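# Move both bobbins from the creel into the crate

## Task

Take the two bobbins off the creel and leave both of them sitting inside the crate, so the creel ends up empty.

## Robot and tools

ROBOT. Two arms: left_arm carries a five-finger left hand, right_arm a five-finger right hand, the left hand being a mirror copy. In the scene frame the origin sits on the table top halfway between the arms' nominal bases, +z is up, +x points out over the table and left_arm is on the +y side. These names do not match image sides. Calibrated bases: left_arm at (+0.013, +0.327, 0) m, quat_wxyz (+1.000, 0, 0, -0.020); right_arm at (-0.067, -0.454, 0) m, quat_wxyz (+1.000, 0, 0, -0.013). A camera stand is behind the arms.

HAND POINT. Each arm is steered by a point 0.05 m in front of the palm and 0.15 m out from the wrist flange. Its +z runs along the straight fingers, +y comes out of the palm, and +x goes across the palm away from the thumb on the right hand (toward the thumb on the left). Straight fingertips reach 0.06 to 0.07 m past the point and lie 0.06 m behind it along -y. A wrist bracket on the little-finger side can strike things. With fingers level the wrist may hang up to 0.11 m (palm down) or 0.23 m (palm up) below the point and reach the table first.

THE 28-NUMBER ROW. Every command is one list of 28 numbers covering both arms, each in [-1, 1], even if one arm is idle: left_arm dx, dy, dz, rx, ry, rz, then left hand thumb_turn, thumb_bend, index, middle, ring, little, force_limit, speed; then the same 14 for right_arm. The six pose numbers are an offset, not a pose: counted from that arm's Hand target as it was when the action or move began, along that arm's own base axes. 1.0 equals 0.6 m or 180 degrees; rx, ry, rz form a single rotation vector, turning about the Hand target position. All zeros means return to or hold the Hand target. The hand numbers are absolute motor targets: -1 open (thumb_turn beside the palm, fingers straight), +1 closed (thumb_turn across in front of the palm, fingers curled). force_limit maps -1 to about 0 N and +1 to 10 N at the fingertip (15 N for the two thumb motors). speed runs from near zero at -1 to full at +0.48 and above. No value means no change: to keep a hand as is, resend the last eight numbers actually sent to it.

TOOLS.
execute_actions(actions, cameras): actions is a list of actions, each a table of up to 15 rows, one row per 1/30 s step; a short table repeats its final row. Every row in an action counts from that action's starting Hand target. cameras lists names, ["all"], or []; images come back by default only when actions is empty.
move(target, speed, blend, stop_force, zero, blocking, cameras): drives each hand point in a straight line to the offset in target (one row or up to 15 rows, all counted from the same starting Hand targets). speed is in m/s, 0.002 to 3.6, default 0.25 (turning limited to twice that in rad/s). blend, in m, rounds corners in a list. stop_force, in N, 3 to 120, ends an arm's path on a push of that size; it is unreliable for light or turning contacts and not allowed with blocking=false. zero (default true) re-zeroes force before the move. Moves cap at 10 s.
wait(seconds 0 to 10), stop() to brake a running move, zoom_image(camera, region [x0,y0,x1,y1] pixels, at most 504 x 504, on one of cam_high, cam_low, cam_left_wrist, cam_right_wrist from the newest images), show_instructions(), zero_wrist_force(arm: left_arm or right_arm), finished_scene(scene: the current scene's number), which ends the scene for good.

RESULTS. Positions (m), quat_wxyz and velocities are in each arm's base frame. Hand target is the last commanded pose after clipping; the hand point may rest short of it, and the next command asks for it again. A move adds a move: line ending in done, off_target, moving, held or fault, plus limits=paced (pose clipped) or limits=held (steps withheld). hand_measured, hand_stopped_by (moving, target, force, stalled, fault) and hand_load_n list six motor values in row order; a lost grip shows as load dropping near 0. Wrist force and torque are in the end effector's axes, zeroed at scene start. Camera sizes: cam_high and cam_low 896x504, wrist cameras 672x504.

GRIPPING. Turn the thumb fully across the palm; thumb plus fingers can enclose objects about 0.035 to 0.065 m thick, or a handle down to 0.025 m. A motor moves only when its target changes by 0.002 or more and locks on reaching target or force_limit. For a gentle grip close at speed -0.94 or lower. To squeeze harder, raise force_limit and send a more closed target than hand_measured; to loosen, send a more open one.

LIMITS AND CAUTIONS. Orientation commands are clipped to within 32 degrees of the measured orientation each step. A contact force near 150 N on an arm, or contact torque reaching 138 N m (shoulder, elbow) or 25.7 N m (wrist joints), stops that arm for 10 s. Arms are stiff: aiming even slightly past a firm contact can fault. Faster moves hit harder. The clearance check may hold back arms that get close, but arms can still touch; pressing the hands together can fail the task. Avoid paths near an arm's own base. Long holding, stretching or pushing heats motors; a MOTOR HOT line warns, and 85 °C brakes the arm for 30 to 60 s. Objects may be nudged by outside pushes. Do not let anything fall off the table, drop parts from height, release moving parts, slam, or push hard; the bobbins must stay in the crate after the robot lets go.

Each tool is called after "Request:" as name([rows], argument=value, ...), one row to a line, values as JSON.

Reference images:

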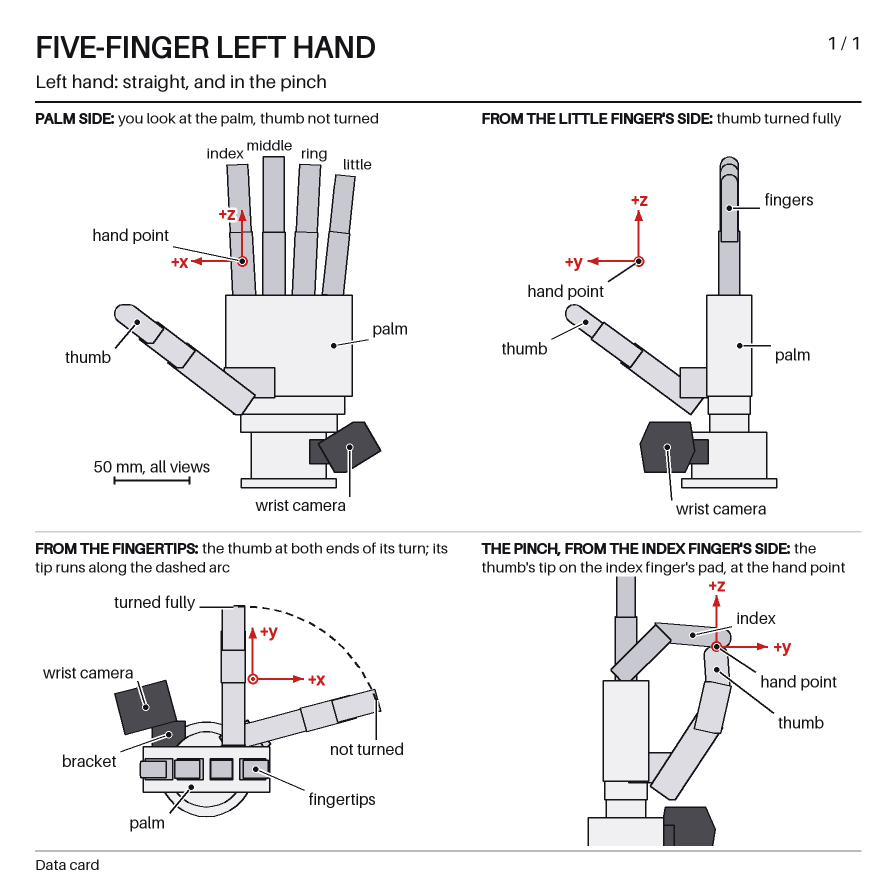

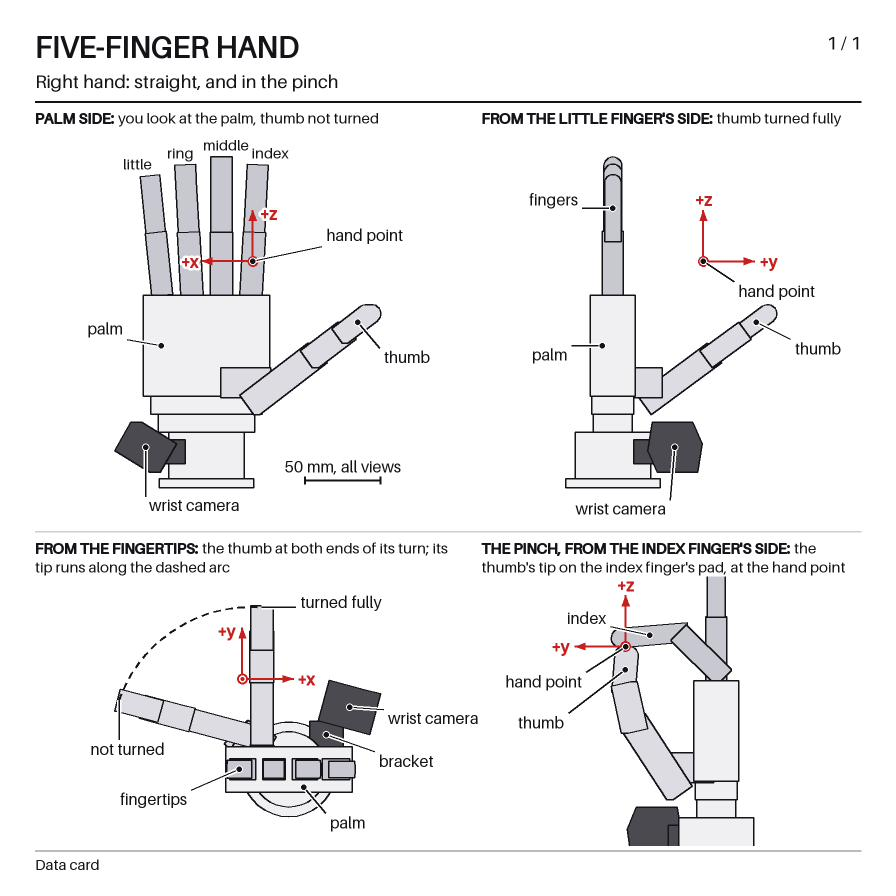

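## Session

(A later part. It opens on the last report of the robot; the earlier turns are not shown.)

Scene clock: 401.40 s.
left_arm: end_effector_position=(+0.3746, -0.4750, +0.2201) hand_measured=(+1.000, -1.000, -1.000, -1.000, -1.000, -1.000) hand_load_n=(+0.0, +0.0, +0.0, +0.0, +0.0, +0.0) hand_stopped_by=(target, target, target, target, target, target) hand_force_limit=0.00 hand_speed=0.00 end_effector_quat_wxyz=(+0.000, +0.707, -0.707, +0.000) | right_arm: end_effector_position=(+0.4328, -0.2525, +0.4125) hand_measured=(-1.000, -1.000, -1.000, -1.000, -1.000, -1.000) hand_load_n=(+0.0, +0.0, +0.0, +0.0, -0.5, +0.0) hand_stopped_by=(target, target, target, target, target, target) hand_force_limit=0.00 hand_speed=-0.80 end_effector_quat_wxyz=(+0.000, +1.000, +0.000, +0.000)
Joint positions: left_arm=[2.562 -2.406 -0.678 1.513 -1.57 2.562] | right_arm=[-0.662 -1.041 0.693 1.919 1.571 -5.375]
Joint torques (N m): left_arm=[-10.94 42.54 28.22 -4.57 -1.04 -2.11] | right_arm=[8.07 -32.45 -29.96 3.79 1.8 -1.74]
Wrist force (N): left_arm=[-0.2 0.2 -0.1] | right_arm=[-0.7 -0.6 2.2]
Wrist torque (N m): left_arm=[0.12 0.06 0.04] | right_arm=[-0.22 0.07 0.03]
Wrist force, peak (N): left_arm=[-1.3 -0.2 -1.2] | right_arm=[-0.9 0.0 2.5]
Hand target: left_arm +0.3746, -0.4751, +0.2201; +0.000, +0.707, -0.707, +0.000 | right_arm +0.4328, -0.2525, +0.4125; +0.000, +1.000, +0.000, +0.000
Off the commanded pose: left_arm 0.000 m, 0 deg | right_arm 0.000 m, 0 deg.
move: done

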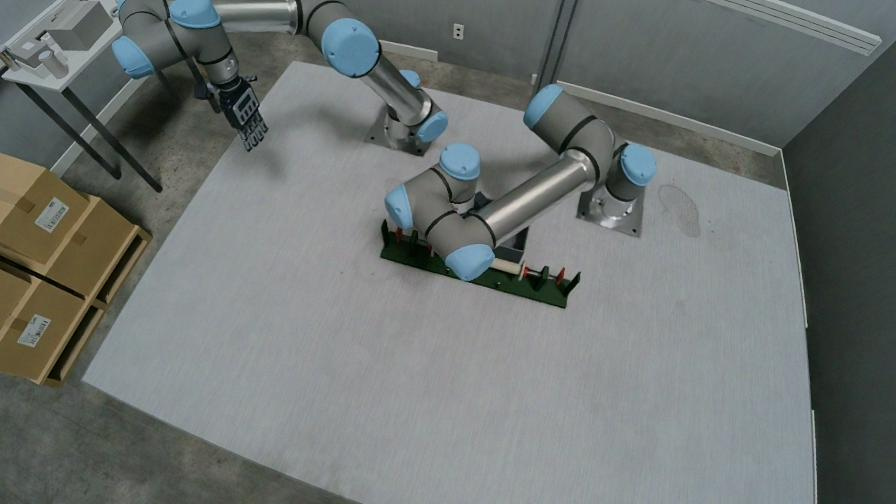

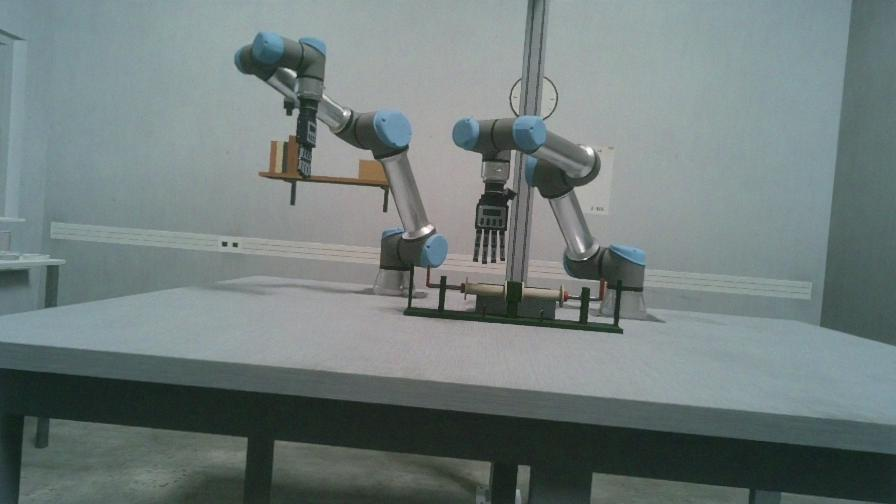

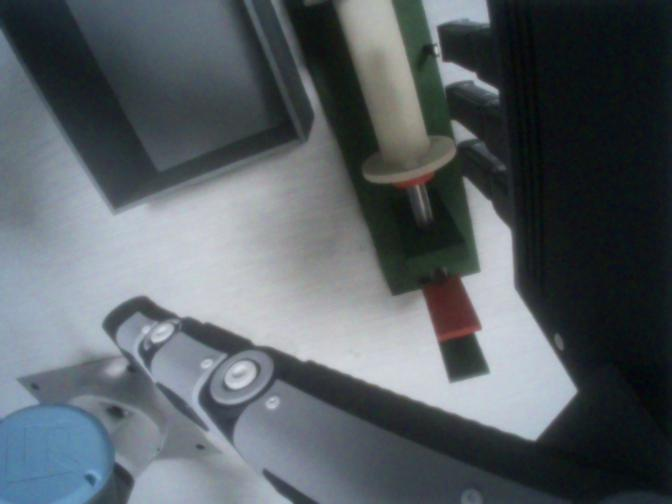

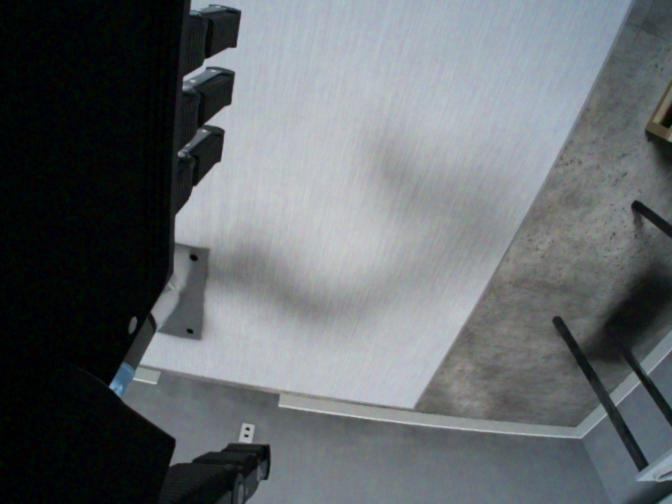

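Request:
move([
  [0.034, -0.0017, -0.0333, 0,0,0.0183, 1,-1,-1,-1,-1,-1,0,0, 0,0,0,0,0,0,-1,-1,-1,-1,-1,-1,0,-0.8],
  [0.034, -0.0017, -0.1333, 0,0,0.0183, 1,-1,-1,-1,-1,-1,0,0, 0,0,0,0,0,0,-1,-1,-1,-1,-1,-1,0,-0.8],
], speed=0.12, stop_force=8, cameras=["all"])

Request:
zoom_image(camera="cam_low", region=[400, 180, 640, 340])

Request:
zoom_image(camera="cam_left_wrist", region=[280, 0, 520, 300])

Scene clock: 575.10 s.
left_arm: end_effector_position=(+0.3950, -0.4761, +0.1401) hand_measured=(+1.000, -1.000, -1.000, -1.000, -1.000, -1.000) hand_load_n=(+0.0, +0.0, +0.0, +0.0, +0.0, +0.0) hand_stopped_by=(target, target, target, target, target, target) hand_force_limit=0.00 hand_speed=0.00 end_effector_quat_wxyz=(+0.000, +0.727, -0.686, +0.000) | right_arm: end_effector_position=(+0.4328, -0.2525, +0.4125) hand_measured=(-1.000, -1.000, -1.000, -1.000, -1.000, -1.000) hand_load_n=(+0.0, +0.0, +0.0, +0.0, +0.0, +0.0) hand_stopped_by=(target, target, target, target, target, target) hand_force_limit=0.00 hand_speed=-0.80 end_effector_quat_wxyz=(+0.000, +1.000, +0.000, +0.000)
Joint positions: left_arm=[2.581 -2.454 -0.795 1.678 -1.57 2.524] | right_arm=[-0.662 -1.041 0.693 1.919 1.571 -5.375]
Joint torques (N m): left_arm=[9.02 42.13 7.37 -0.39 1.2 -1.84] | right_arm=[7.64 -32.43 -30.01 3.95 1.73 -0.24]
Wrist force (N): left_arm=[0.0 0.0 -0.5] | right_arm=[-0.5 -0.2 2.1]
Wrist torque (N m): left_arm=[0.07 0.05 0.08] | right_arm=[-0.15 0.04 0.06]
Wrist force, peak (N): left_arm=[0.0 -0.3 -1.2] | right_arm=[-0.8 -0.1 2.4]
Hand target: left_arm +0.3950, -0.4761, +0.1401; +0.000, +0.727, -0.686, +0.000 | right_arm +0.4328, -0.2525, +0.4125; +0.000, +1.000, +0.000, +0.000
Off the commanded pose: left_arm 0.000 m, 0 deg | right_arm 0.000 m, 0 deg.
move: done

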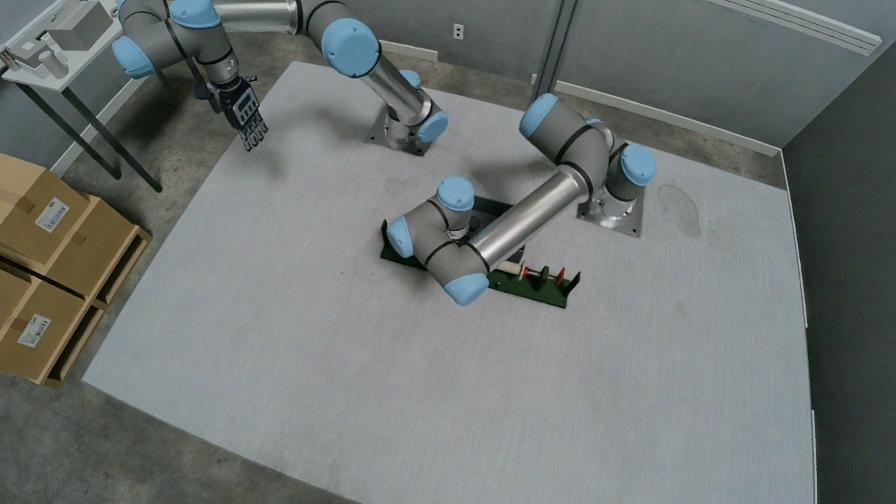

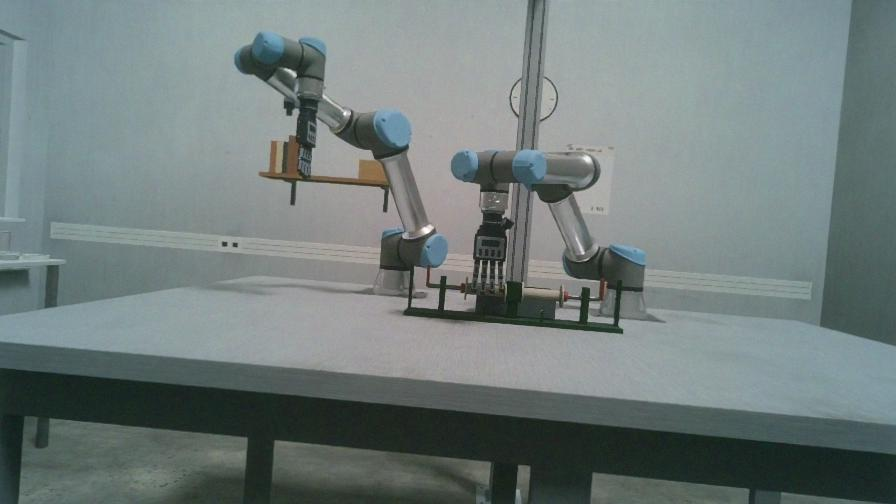

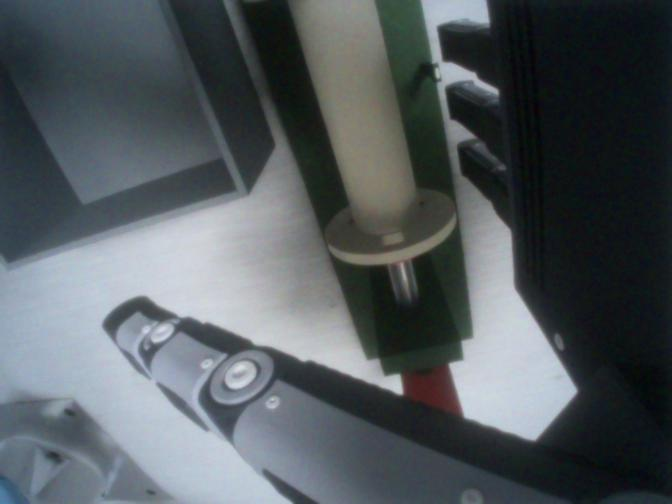

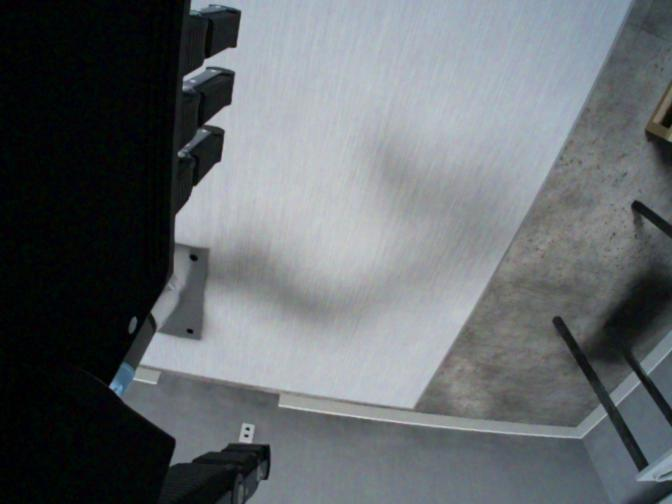

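Scaled by 2.100 from the camera's 896x504 image, which has a finer 1280x720 frame.

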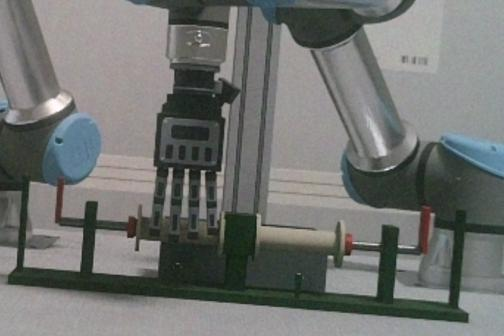

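Scaled by 1.680 from the camera's 672x504 image, which has a finer 960x720 frame.

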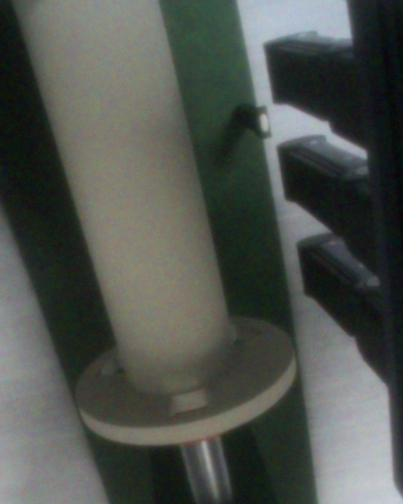

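Request:
move(target=[-0.0833, 0, 0, 0,0,0, 1,-1,-1,-1,-1,-1,0,0, 0,0,0,0,0,0,-1,-1,-1,-1,-1,-1,0,-0.8], speed=0.03, stop_force=4, cameras=["cam_low","cam_left_wrist"])

Request:
zoom_image(camera="cam_low", region=[440, 230, 560, 340])

Scene clock: 588.73 s.
left_arm: end_effector_position=(+0.3746, -0.4761, +0.1401) hand_measured=(+1.000, -1.000, -1.000, -1.000, -1.000, -1.000) hand_load_n=(+0.0, +0.0, +0.0, +0.0, +0.0, +0.0) hand_stopped_by=(target, target, target, target, target, target) hand_force_limit=0.00 hand_speed=0.00 end_effector_quat_wxyz=(+0.000, +0.727, -0.686, +0.000) | right_arm: end_effector_position=(+0.4328, -0.2525, +0.4125) hand_measured=(-1.000, -1.000, -1.000, -1.000, -1.000, -1.000) hand_load_n=(+0.0, +0.0, +0.0, -0.5, +0.0, +0.0) hand_stopped_by=(target, target, target, target, target, target) hand_force_limit=0.00 hand_speed=-0.80 end_effector_quat_wxyz=(+0.000, +1.000, +0.000, +0.000)
Joint positions: left_arm=[2.563 -2.408 -0.879 1.716 -1.57 2.506] | right_arm=[-0.662 -1.041 0.693 1.919 1.571 -5.375]
Joint torques (N m): left_arm=[8.57 40.79 27.9 -4.44 -0.98 2.1] | right_arm=[6.97 -33.1 -29.6 3.86 1.46 1.27]
Wrist force (N): left_arm=[0.0 0.3 -0.5] | right_arm=[-0.5 -0.2 2.0]
Wrist torque (N m): left_arm=[0.09 0.02 0.00] | right_arm=[-0.15 0.05 0.06]
Wrist force, peak (N): left_arm=[2.9 -16.1 -4.6] | right_arm=[-0.5 -0.1 2.5]
Hand target: left_arm +0.3746, -0.4761, +0.1401; +0.000, +0.727, -0.686, +0.000 (not the last commanded pose) | right_arm +0.4328, -0.2525, +0.4125; +0.000, +1.000, +0.000, +0.000
Off the commanded pose: left_arm 0.030 m, 0 deg | right_arm 0.000 m, 0 deg.
move: contact (left_arm)
Images, in order (width x height): cam_low 896x504, cam_left_wrist 672x504.

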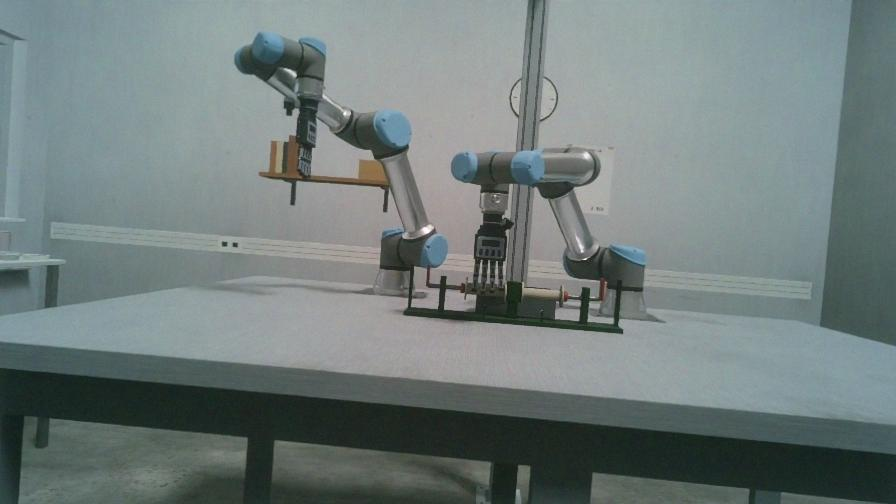

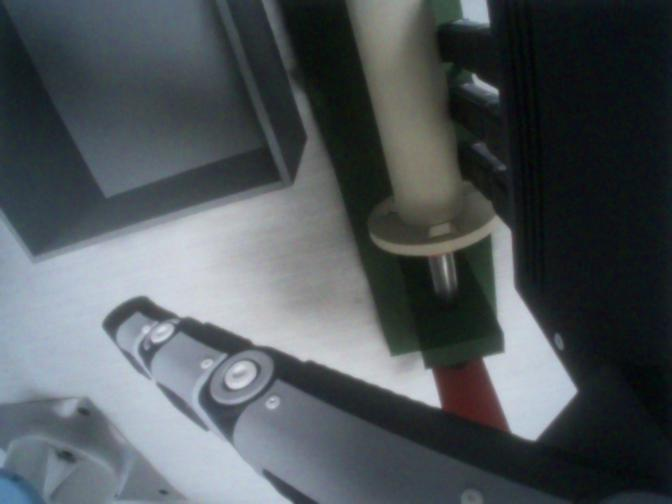

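Scaled by 4.200 from the camera's 896x504 image, which has a finer 1280x720 frame.

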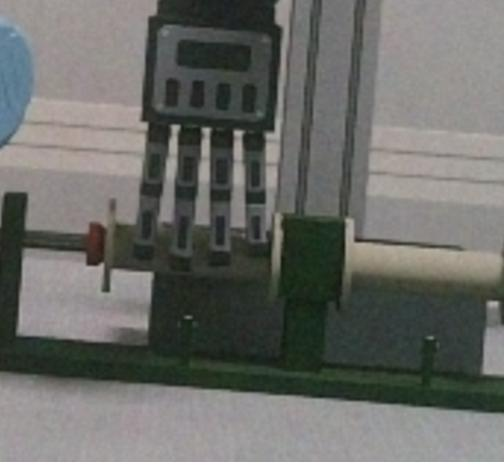

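Request:
move(target=[0.0907, -0.0067, 0.0333, 0,0,0, 1,-1,-0.4,-0.4,-0.4,-0.4,0,-0.3, 0,0,0,0,0,0,-1,-1,-1,-1,-1,-1,0,-0.8], speed=0.06, cameras=["cam_low","cam_left_wrist"])

Request:
zoom_image(camera="cam_low", region=[440, 230, 560, 340])

Scene clock: 633.53 s.
left_arm: end_effector_position=(+0.4290, -0.4801, +0.1601) hand_measured=(+1.000, -1.000, -0.946, -0.948, -0.948, -0.904) hand_load_n=(+0.0, +0.0, +0.0, +0.0, +0.0, +0.0) hand_stopped_by=(target, target, force, force, force, force) hand_force_limit=0.00 hand_speed=-0.30 end_effector_quat_wxyz=(+0.000, +0.727, -0.686, +0.000) | right_arm: end_effector_position=(+0.4328, -0.2525, +0.4125) hand_measured=(-1.000, -1.000, -1.000, -1.000, -1.000, -1.000) hand_load_n=(+0.0, +0.0, -0.5, +0.0, +0.0, +0.0) hand_stopped_by=(target, target, target, target, target, target) hand_force_limit=0.00 hand_speed=-0.80 end_effector_quat_wxyz=(+0.000, +1.000, +0.000, +0.000)
Joint positions: left_arm=[2.604 -2.558 -0.549 1.536 -1.57 2.546] | right_arm=[-0.662 -1.041 0.693 1.919 1.571 -5.375]
Joint torques (N m): left_arm=[9.06 44.96 28.26 -4.42 -1.1 2.21] | right_arm=[6.78 -32.47 -30.39 3.72 1.46 1.43]
Wrist force (N): left_arm=[-0.3 0.2 -0.4] | right_arm=[-0.6 -0.1 1.8]
Wrist torque (N m): left_arm=[0.11 0.09 -0.09] | right_arm=[-0.12 0.06 0.06]
Wrist force, peak (N): left_arm=[5.9 -35.0 6.3] | right_arm=[-0.8 -0.3 2.4]
Hand target: left_arm +0.4291, -0.4801, +0.1601; +0.000, +0.727, -0.686, +0.000 | right_arm +0.4328, -0.2525, +0.4125; +0.000, +1.000, +0.000, +0.000
Off the commanded pose: left_arm 0.000 m, 0 deg | right_arm 0.000 m, 0 deg.
move: done
Images, in order (width x height): cam_low 896x504, cam_left_wrist 672x504.

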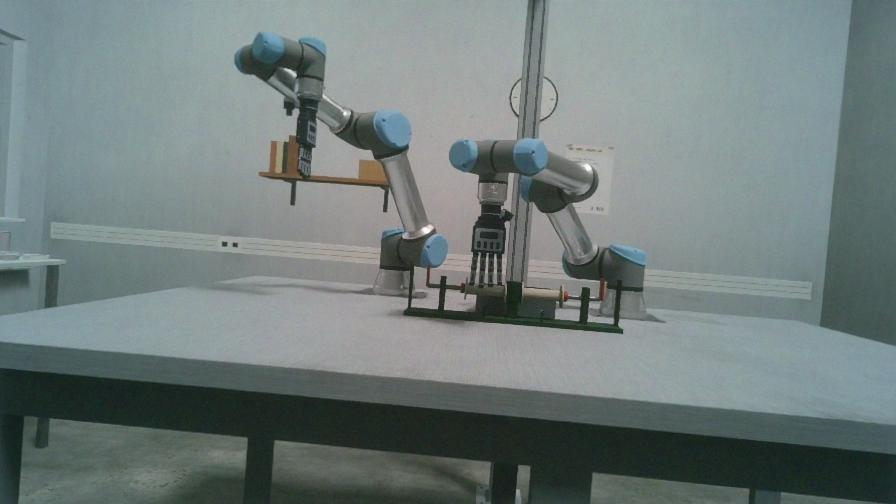

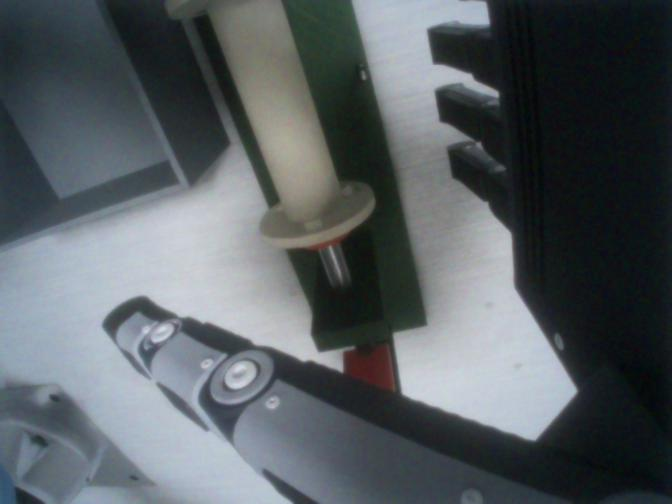

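Scaled by 4.200 from the camera's 896x504 image, which has a finer 1280x720 frame.

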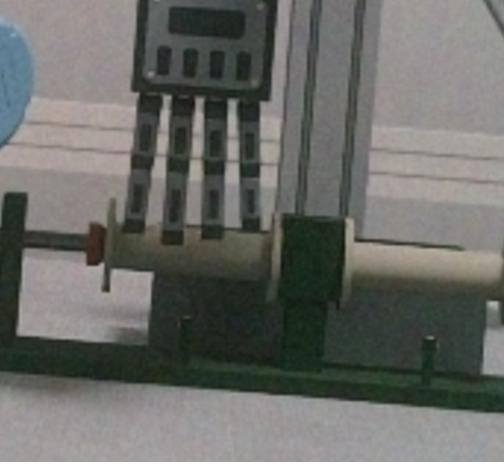

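Request:
move(target=[0,0,0, 0,0,0, 1,-1,-0.42,-0.42,-0.42,-0.42,0,-0.3, 0,0,0,0,0,0,-1,-1,-1,-1,-1,-1,0,-0.8])

Request:
move(target=[0,0,-0.1, 0,0,0, 1,-1,-0.42,-0.42,-0.42,-0.42,0,-0.3, 0,0,0,0,0,0,-1,-1,-1,-1,-1,-1,0,-0.8], speed=0.05, stop_force=5, cameras=["cam_low","cam_left_wrist"])

Request:
zoom_image(camera="cam_low", region=[440, 230, 560, 340])

Scene clock: 647.40 s.
left_arm: end_effector_position=(+0.4291, -0.4801, +0.1601) hand_measured=(+1.000, -1.000, -0.420, -0.420, -0.420, -0.420) hand_load_n=(+0.0, +0.0, +0.0, +0.0, +0.0, +0.0) hand_stopped_by=(target, target, target, target, target, target) hand_force_limit=0.00 hand_speed=-0.30 end_effector_quat_wxyz=(+0.000, +0.727, -0.686, +0.000) | right_arm: end_effector_position=(+0.4328, -0.2525, +0.4125) hand_measured=(-1.000, -1.000, -1.000, -1.000, -1.000, -1.000) hand_load_n=(+0.5, +0.0, +0.0, +0.0, +0.0, +0.0) hand_stopped_by=(target, target, target, target, target, target) hand_force_limit=0.00 hand_speed=-0.80 end_effector_quat_wxyz=(+0.000, +1.000, +0.000, +0.000)
Joint positions: left_arm=[2.604 -2.558 -0.549 1.536 -1.57 2.546] | right_arm=[-0.662 -1.041 0.693 1.919 1.571 -5.375]
Joint torques (N m): left_arm=[7.8 44.5 28.61 -4.06 -0.34 1.96] | right_arm=[6.86 -32.43 -28.62 3.72 1.39 1.39]
Wrist force (N): left_arm=[-0.6 0.2 -0.5] | right_arm=[-0.5 -0.2 2.1]
Wrist torque (N m): left_arm=[0.13 0.14 -0.12] | right_arm=[-0.15 0.04 0.06]
Wrist force, peak (N): left_arm=[-0.7 0.4 -0.4] | right_arm=[-0.7 0.0 2.4]
Hand target: left_arm +0.4291, -0.4801, +0.1601; +0.000, +0.727, -0.686, +0.000 | right_arm +0.4328, -0.2525, +0.4125; +0.000, +1.000, +0.000, +0.000
Off the commanded pose: left_arm 0.000 m, 0 deg | right_arm 0.000 m, 0 deg.
move: done

Scene clock: 649.67 s.
left_arm: end_effector_position=(+0.4290, -0.4801, +0.1001) hand_measured=(+1.000, -1.000, -0.420, -0.420, -0.420, -0.420) hand_load_n=(+0.0, +0.0, +0.0, +0.0, +0.0, +0.0) hand_stopped_by=(target, target, target, target, target, target) hand_force_limit=0.00 hand_speed=-0.30 end_effector_quat_wxyz=(+0.000, +0.727, -0.686, +0.000) | right_arm: end_effector_position=(+0.4328, -0.2525, +0.4125) hand_measured=(-1.000, -1.000, -1.000, -1.000, -1.000, -1.000) hand_load_n=(+0.0, +0.0, +0.0, +0.0, +0.0, +0.0) hand_stopped_by=(target, target, target, target, target, target) hand_force_limit=0.00 hand_speed=-0.80 end_effector_quat_wxyz=(+0.000, +1.000, +0.000, +0.000)
Joint positions: left_arm=[2.604 -2.567 -0.685 1.681 -1.57 2.546] | right_arm=[-0.662 -1.041 0.693 1.919 1.571 -5.375]
Joint torques (N m): left_arm=[-3.56 44.96 6.33 -0.25 1.21 -1.34] | right_arm=[8.35 -32.55 -29.56 3.79 1.34 1.2]
Wrist force (N): left_arm=[-0.4 0.8 -0.5] | right_arm=[-0.7 -0.2 2.2]
Wrist torque (N m): left_arm=[0.24 0.10 -0.12] | right_arm=[-0.15 0.06 0.05]
Wrist force, peak (N): left_arm=[-0.8 0.6 -0.5] | right_arm=[-0.7 -0.3 2.5]
Hand target: left_arm +0.4291, -0.4801, +0.1001; +0.000, +0.727, -0.686, +0.000 | right_arm +0.4328, -0.2525, +0.4125; +0.000, +1.000, +0.000, +0.000
Off the commanded pose: left_arm 0.000 m, 0 deg | right_arm 0.000 m, 0 deg.
move: done
Images, in order (width x height): cam_low 896x504, cam_left_wrist 672x504.

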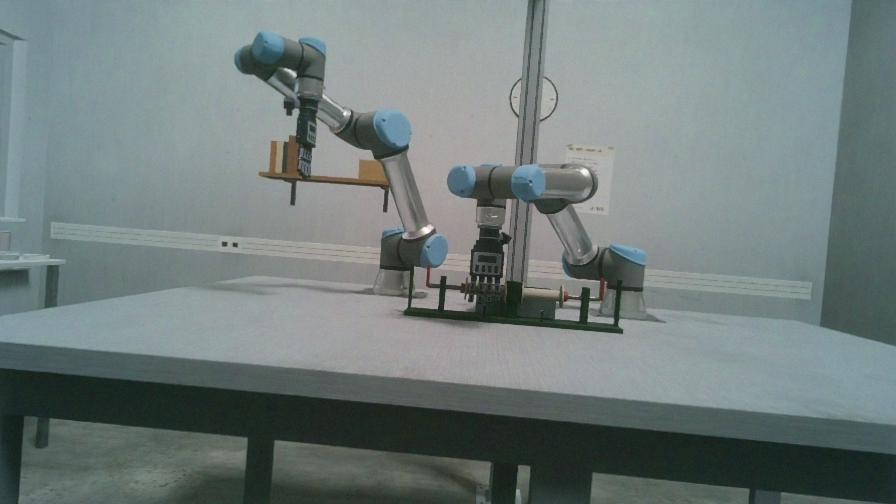

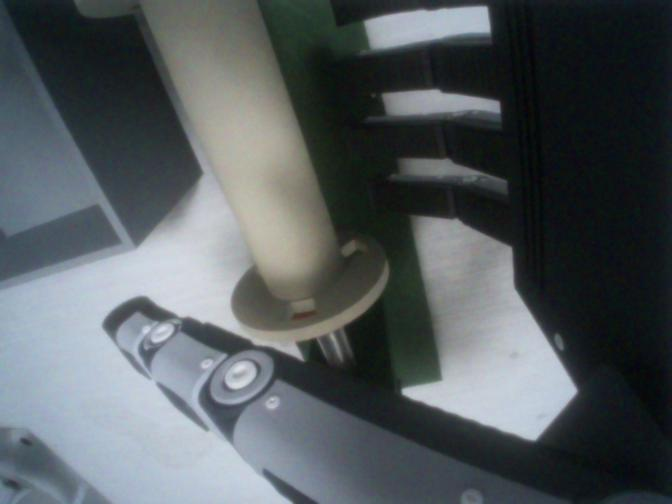

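Scaled by 4.200 from the camera's 896x504 image, which has a finer 1280x720 frame.

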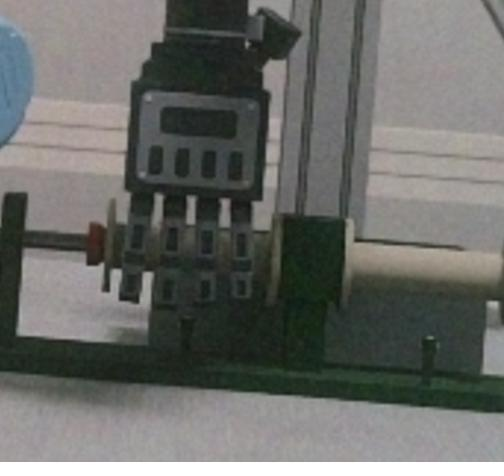

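Request:
move([
  [0,0.005,0, 0,0,0, 1,-1,-0.42,-0.42,-0.42,-0.42,0,-0.3, 0,0,0,0,0,0,-1,-1,-1,-1,-1,-1,0,-0.8],
  [-0.04,0.005,0, 0,0,0, 1,-1,-0.42,-0.42,-0.42,-0.42,0,-0.3, 0,0,0,0,0,0,-1,-1,-1,-1,-1,-1,0,-0.8],
  [-0.04,0.005,-0.025, 0,0,0, 1,-1,-0.42,-0.42,-0.42,-0.42,0,-0.3, 0,0,0,0,0,0,-1,-1,-1,-1,-1,-1,0,-0.8],
], speed=0.03, stop_force=5, cameras=["cam_low","cam_left_wrist"])

Request:
zoom_image(camera="cam_low", region=[440, 230, 560, 340])

Scene clock: 672.03 s.
left_arm: end_effector_position=(+0.4050, -0.4771, +0.0851) hand_measured=(+1.000, -1.000, -0.420, -0.420, -0.420, -0.420) hand_load_n=(+0.0, +0.0, +0.0, +0.0, +0.0, +0.0) hand_stopped_by=(target, target, target, target, target, target) hand_force_limit=0.00 hand_speed=-0.30 end_effector_quat_wxyz=(+0.000, +0.727, -0.686, +0.000) | right_arm: end_effector_position=(+0.4328, -0.2525, +0.4125) hand_measured=(-1.000, -1.000, -1.000, -1.000, -1.000, -1.000) hand_load_n=(+0.0, +0.0, +0.0, +0.0, +0.0, +0.0) hand_stopped_by=(target, target, target, target, target, target) hand_force_limit=0.00 hand_speed=-0.80 end_effector_quat_wxyz=(+0.000, +1.000, +0.000, +0.000)
Joint positions: left_arm=[2.588 -2.508 -0.837 1.774 -1.57 2.531] | right_arm=[-0.662 -1.041 0.693 1.919 1.571 -5.375]
Joint torques (N m): left_arm=[-10.92 43.99 7.13 -0.32 1.05 -1.94] | right_arm=[6.6 -32.47 -30.09 3.83 1.16 1.2]
Wrist force (N): left_arm=[-0.3 0.2 -0.4] | right_arm=[-0.8 -0.2 2.0]
Wrist torque (N m): left_arm=[0.08 0.07 0.03] | right_arm=[-0.15 0.10 0.04]
Wrist force, peak (N): left_arm=[-0.8 0.8 -0.6] | right_arm=[-0.7 -0.1 2.5]
Hand target: left_arm +0.4051, -0.4771, +0.0851; +0.000, +0.727, -0.686, +0.000 | right_arm +0.4328, -0.2525, +0.4125; +0.000, +1.000, +0.000, +0.000
Off the commanded pose: left_arm 0.000 m, 0 deg | right_arm 0.000 m, 0 deg.
move: done
Images, in order (width x height): cam_low 896x504, cam_left_wrist 672x504.

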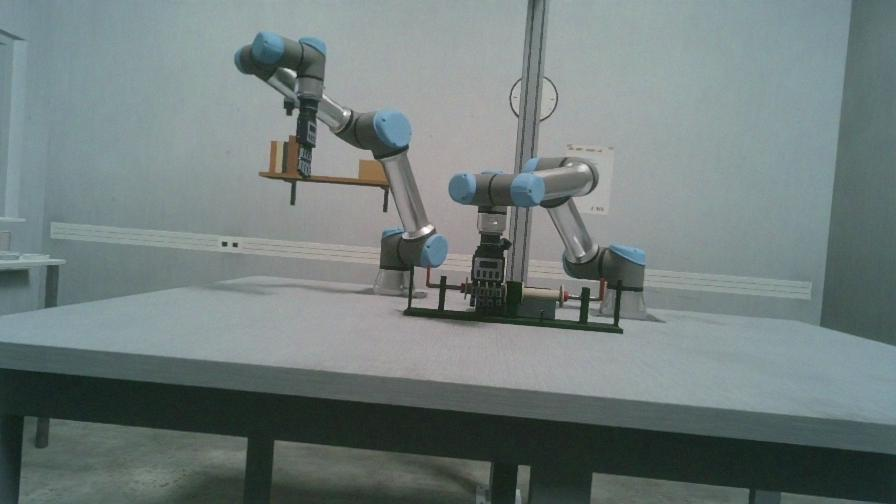

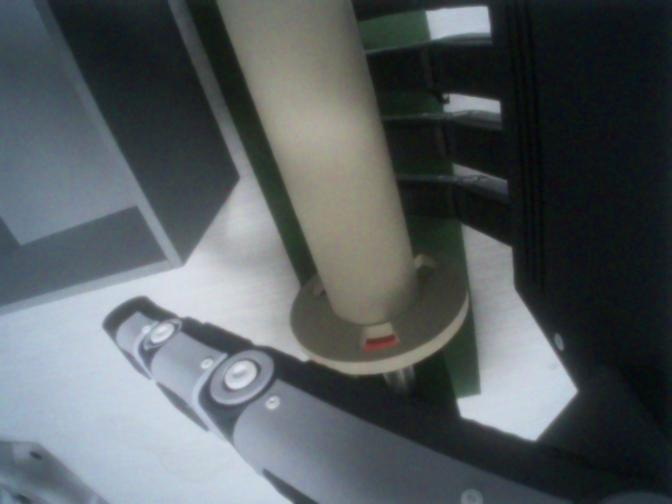

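Scaled by 4.200 from the camera's 896x504 image, which has a finer 1280x720 frame.

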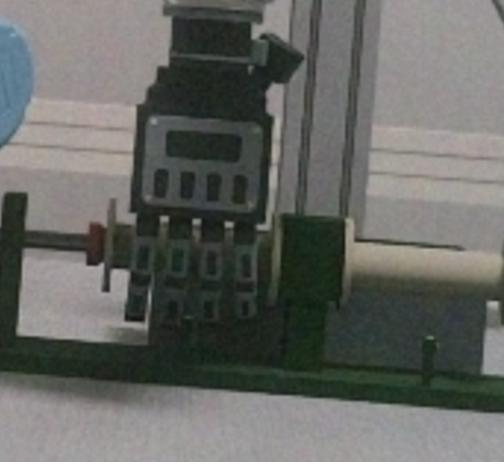

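Request:
move(target=[-0.0217,0,0, 0,0,0, 1,-1,-0.42,-0.42,-0.42,-0.42,0,-0.3, 0,0,0,0,0,0,-1,-1,-1,-1,-1,-1,0,-0.8], speed=0.03, stop_force=5, cameras=["cam_left_wrist"])

Scene clock: 680.70 s.
left_arm: end_effector_position=(+0.3920, -0.4771, +0.0851) hand_measured=(+1.000, -1.000, -0.420, -0.420, -0.420, -0.420) hand_load_n=(+0.0, +0.0, +0.0, +0.0, +0.0, +0.0) hand_stopped_by=(target, target, target, target, target, target) hand_force_limit=0.00 hand_speed=-0.30 end_effector_quat_wxyz=(+0.000, +0.727, -0.686, +0.000) | right_arm: end_effector_position=(+0.4328, -0.2525, +0.4125) hand_measured=(-1.000, -1.000, -1.000, -1.000, -1.000, -1.000) hand_load_n=(+0.0, +0.0, +0.0, +0.0, +0.0, +0.0) hand_stopped_by=(target, target, target, target, target, target) hand_force_limit=0.00 hand_speed=-0.80 end_effector_quat_wxyz=(+0.000, +1.000, +0.000, +0.000)
Joint positions: left_arm=[2.577 -2.479 -0.891 1.799 -1.57 2.52] | right_arm=[-0.662 -1.041 0.693 1.919 1.571 -5.375]
Joint torques (N m): left_arm=[-11.39 61.75 5.86 -0.2 -0.67 -2.06] | right_arm=[6.95 -32.45 -29.33 3.73 1.29 1.15]
Wrist force (N): left_arm=[-0.4 0.1 -0.4] | right_arm=[-0.5 -0.2 2.0]
Wrist torque (N m): left_arm=[0.06 0.08 0.06] | right_arm=[-0.15 0.04 0.06]
Wrist force, peak (N): left_arm=[-0.1 0.7 -0.8] | right_arm=[-0.9 -0.2 2.4]
Hand target: left_arm +0.3920, -0.4771, +0.0851; +0.000, +0.727, -0.686, +0.000 | right_arm +0.4328, -0.2525, +0.4125; +0.000, +1.000, +0.000, +0.000
Off the commanded pose: left_arm 0.000 m, 0 deg | right_arm 0.000 m, 0 deg.
move: done
Images, in order (width x height): cam_left_wrist 672x504.

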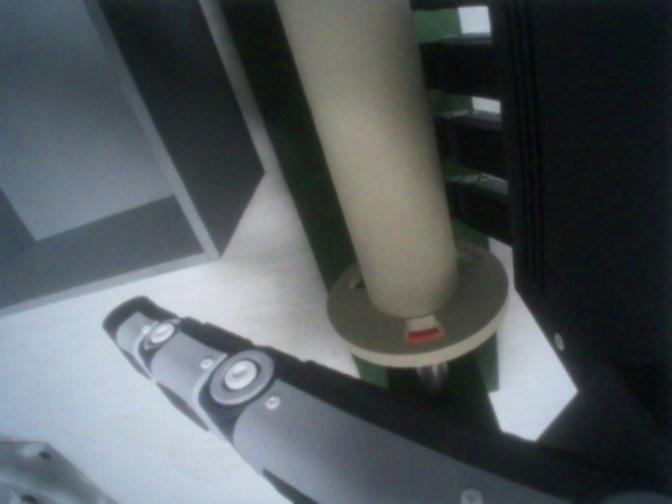

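Request:
move(target=[0,0,0, 0,0,0, 1,-1,0.6,0.6,0.6,0.6,-0.5,-0.88, 0,0,0,0,0,0,-1,-1,-1,-1,-1,-1,0,-0.8], cameras=["cam_left_wrist","cam_low"])

Scene clock: 691.93 s.
left_arm: end_effector_position=(+0.3921, -0.4771, +0.0851) hand_measured=(+1.000, -1.000, -0.220, -0.210, -0.210, -0.222) hand_load_n=(+0.0, +0.0, +1.5, +3.0, +4.0, +2.5) hand_stopped_by=(target, target, force, force, force, force) hand_force_limit=-0.50 hand_speed=-0.88 end_effector_quat_wxyz=(+0.000, +0.727, -0.686, +0.000) | right_arm: end_effector_position=(+0.4328, -0.2525, +0.4125) hand_measured=(-1.000, -1.000, -1.000, -1.000, -1.000, -1.000) hand_load_n=(+0.0, +0.0, +0.0, +0.0, +0.0, +0.0) hand_stopped_by=(target, target, target, target, target, target) hand_force_limit=0.00 hand_speed=-0.80 end_effector_quat_wxyz=(+0.000, +1.000, +0.000, +0.000)
Joint positions: left_arm=[2.577 -2.479 -0.891 1.799 -1.57 2.52] | right_arm=[-0.662 -1.041 0.693 1.919 1.571 -5.375]
Joint torques (N m): left_arm=[-10.68 61.58 10.17 -7.6 2.9 -1.93] | right_arm=[7.42 -32.81 -29.44 3.77 1.23 1.33]
Wrist force (N): left_arm=[-2.9 -9.5 13.4] | right_arm=[-0.5 -0.3 2.2]
Wrist torque (N m): left_arm=[-0.38 0.52 0.41] | right_arm=[-0.17 0.04 0.05]
Wrist force, peak (N): left_arm=[-3.2 -10.1 14.4] | right_arm=[-0.6 -0.4 2.4]
Hand target: left_arm +0.3920, -0.4771, +0.0851; +0.000, +0.727, -0.686, +0.000 | right_arm +0.4328, -0.2525, +0.4125; +0.000, +1.000, +0.000, +0.000
Off the commanded pose: left_arm 0.000 m, 0 deg | right_arm 0.000 m, 0 deg.
move: done
Images, in order (width x height): cam_low 896x504, cam_left_wrist 672x504.

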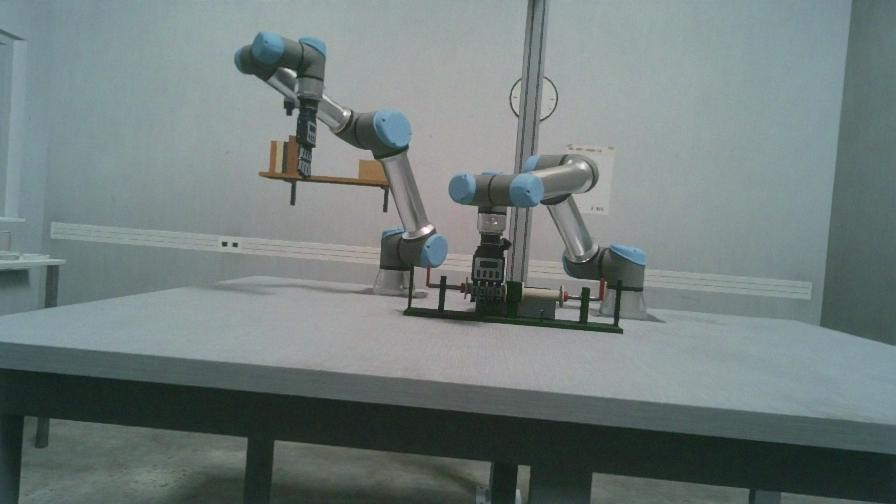

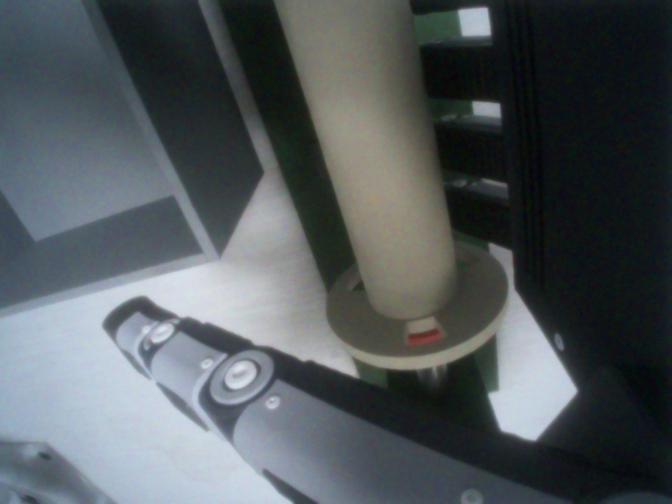

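Request:
move(target=[0,0,0, 0,0,0, 1,0.8,0.6,0.6,0.6,0.6,-0.4,-0.88, 0,0,0,0,0,0,-1,-1,-1,-1,-1,-1,0,-0.8], cameras=["cam_left_wrist","cam_low"])

Scene clock: 707.97 s.
left_arm: end_effector_position=(+0.3920, -0.4771, +0.0851) hand_measured=(+1.000, -0.154, -0.220, -0.210, -0.210, -0.222) hand_load_n=(+0.0, +0.0, +1.0, +3.0, +4.5, +2.5) hand_stopped_by=(target, moving, force, force, force, force) hand_force_limit=-0.40 hand_speed=-0.88 end_effector_quat_wxyz=(+0.000, +0.727, -0.686, +0.000) | right_arm: end_effector_position=(+0.4328, -0.2525, +0.4125) hand_measured=(-1.000, -1.000, -1.000, -1.000, -1.000, -1.000) hand_load_n=(+0.0, +0.0, +0.0, +0.0, +0.0, +0.0) hand_stopped_by=(target, target, target, target, target, target) hand_force_limit=0.00 hand_speed=-0.80 end_effector_quat_wxyz=(+0.000, +1.000, +0.000, +0.000)
Joint positions: left_arm=[2.577 -2.479 -0.891 1.799 -1.57 2.52] | right_arm=[-0.662 -1.041 0.693 1.919 1.571 -5.375]
Joint torques (N m): left_arm=[-9.66 60.99 28.76 -8.49 3.22 -1.71] | right_arm=[7.33 -33.03 -30.09 3.76 1.11 1.54]
Wrist force (N): left_arm=[-2.6 -11.1 14.1] | right_arm=[-0.5 -0.2 1.9]
Wrist torque (N m): left_arm=[-0.39 0.55 0.48] | right_arm=[-0.14 0.05 0.05]
Wrist force, peak (N): left_arm=[-2.5 -11.5 14.4] | right_arm=[-0.9 -0.2 2.4]
Hand target: left_arm +0.3920, -0.4771, +0.0851; +0.000, +0.727, -0.686, +0.000 | right_arm +0.4328, -0.2525, +0.4125; +0.000, +1.000, +0.000, +0.000
Off the commanded pose: left_arm 0.000 m, 0 deg | right_arm 0.000 m, 0 deg.
move: moving (left_arm; no rest 5 s after the path's end)
Images, in order (width x height): cam_low 896x504, cam_left_wrist 672x504.

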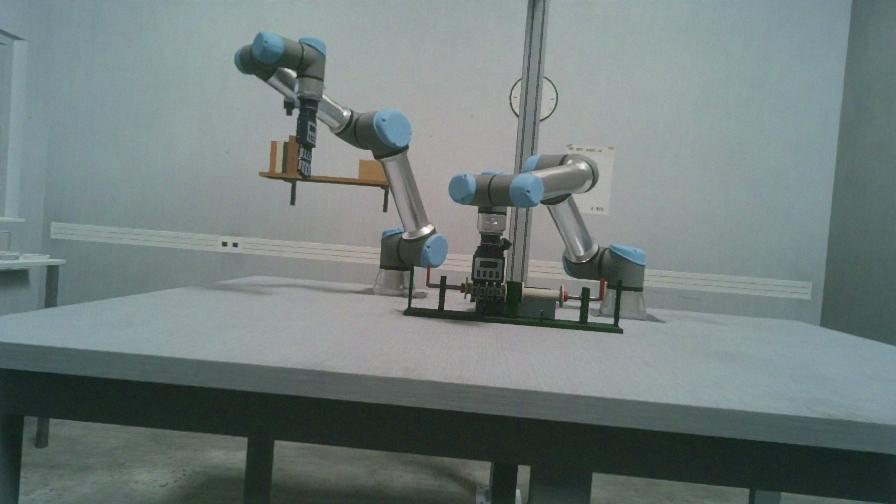

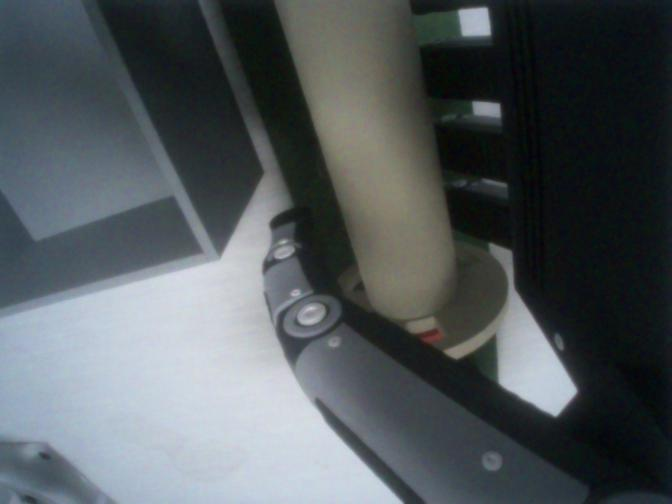

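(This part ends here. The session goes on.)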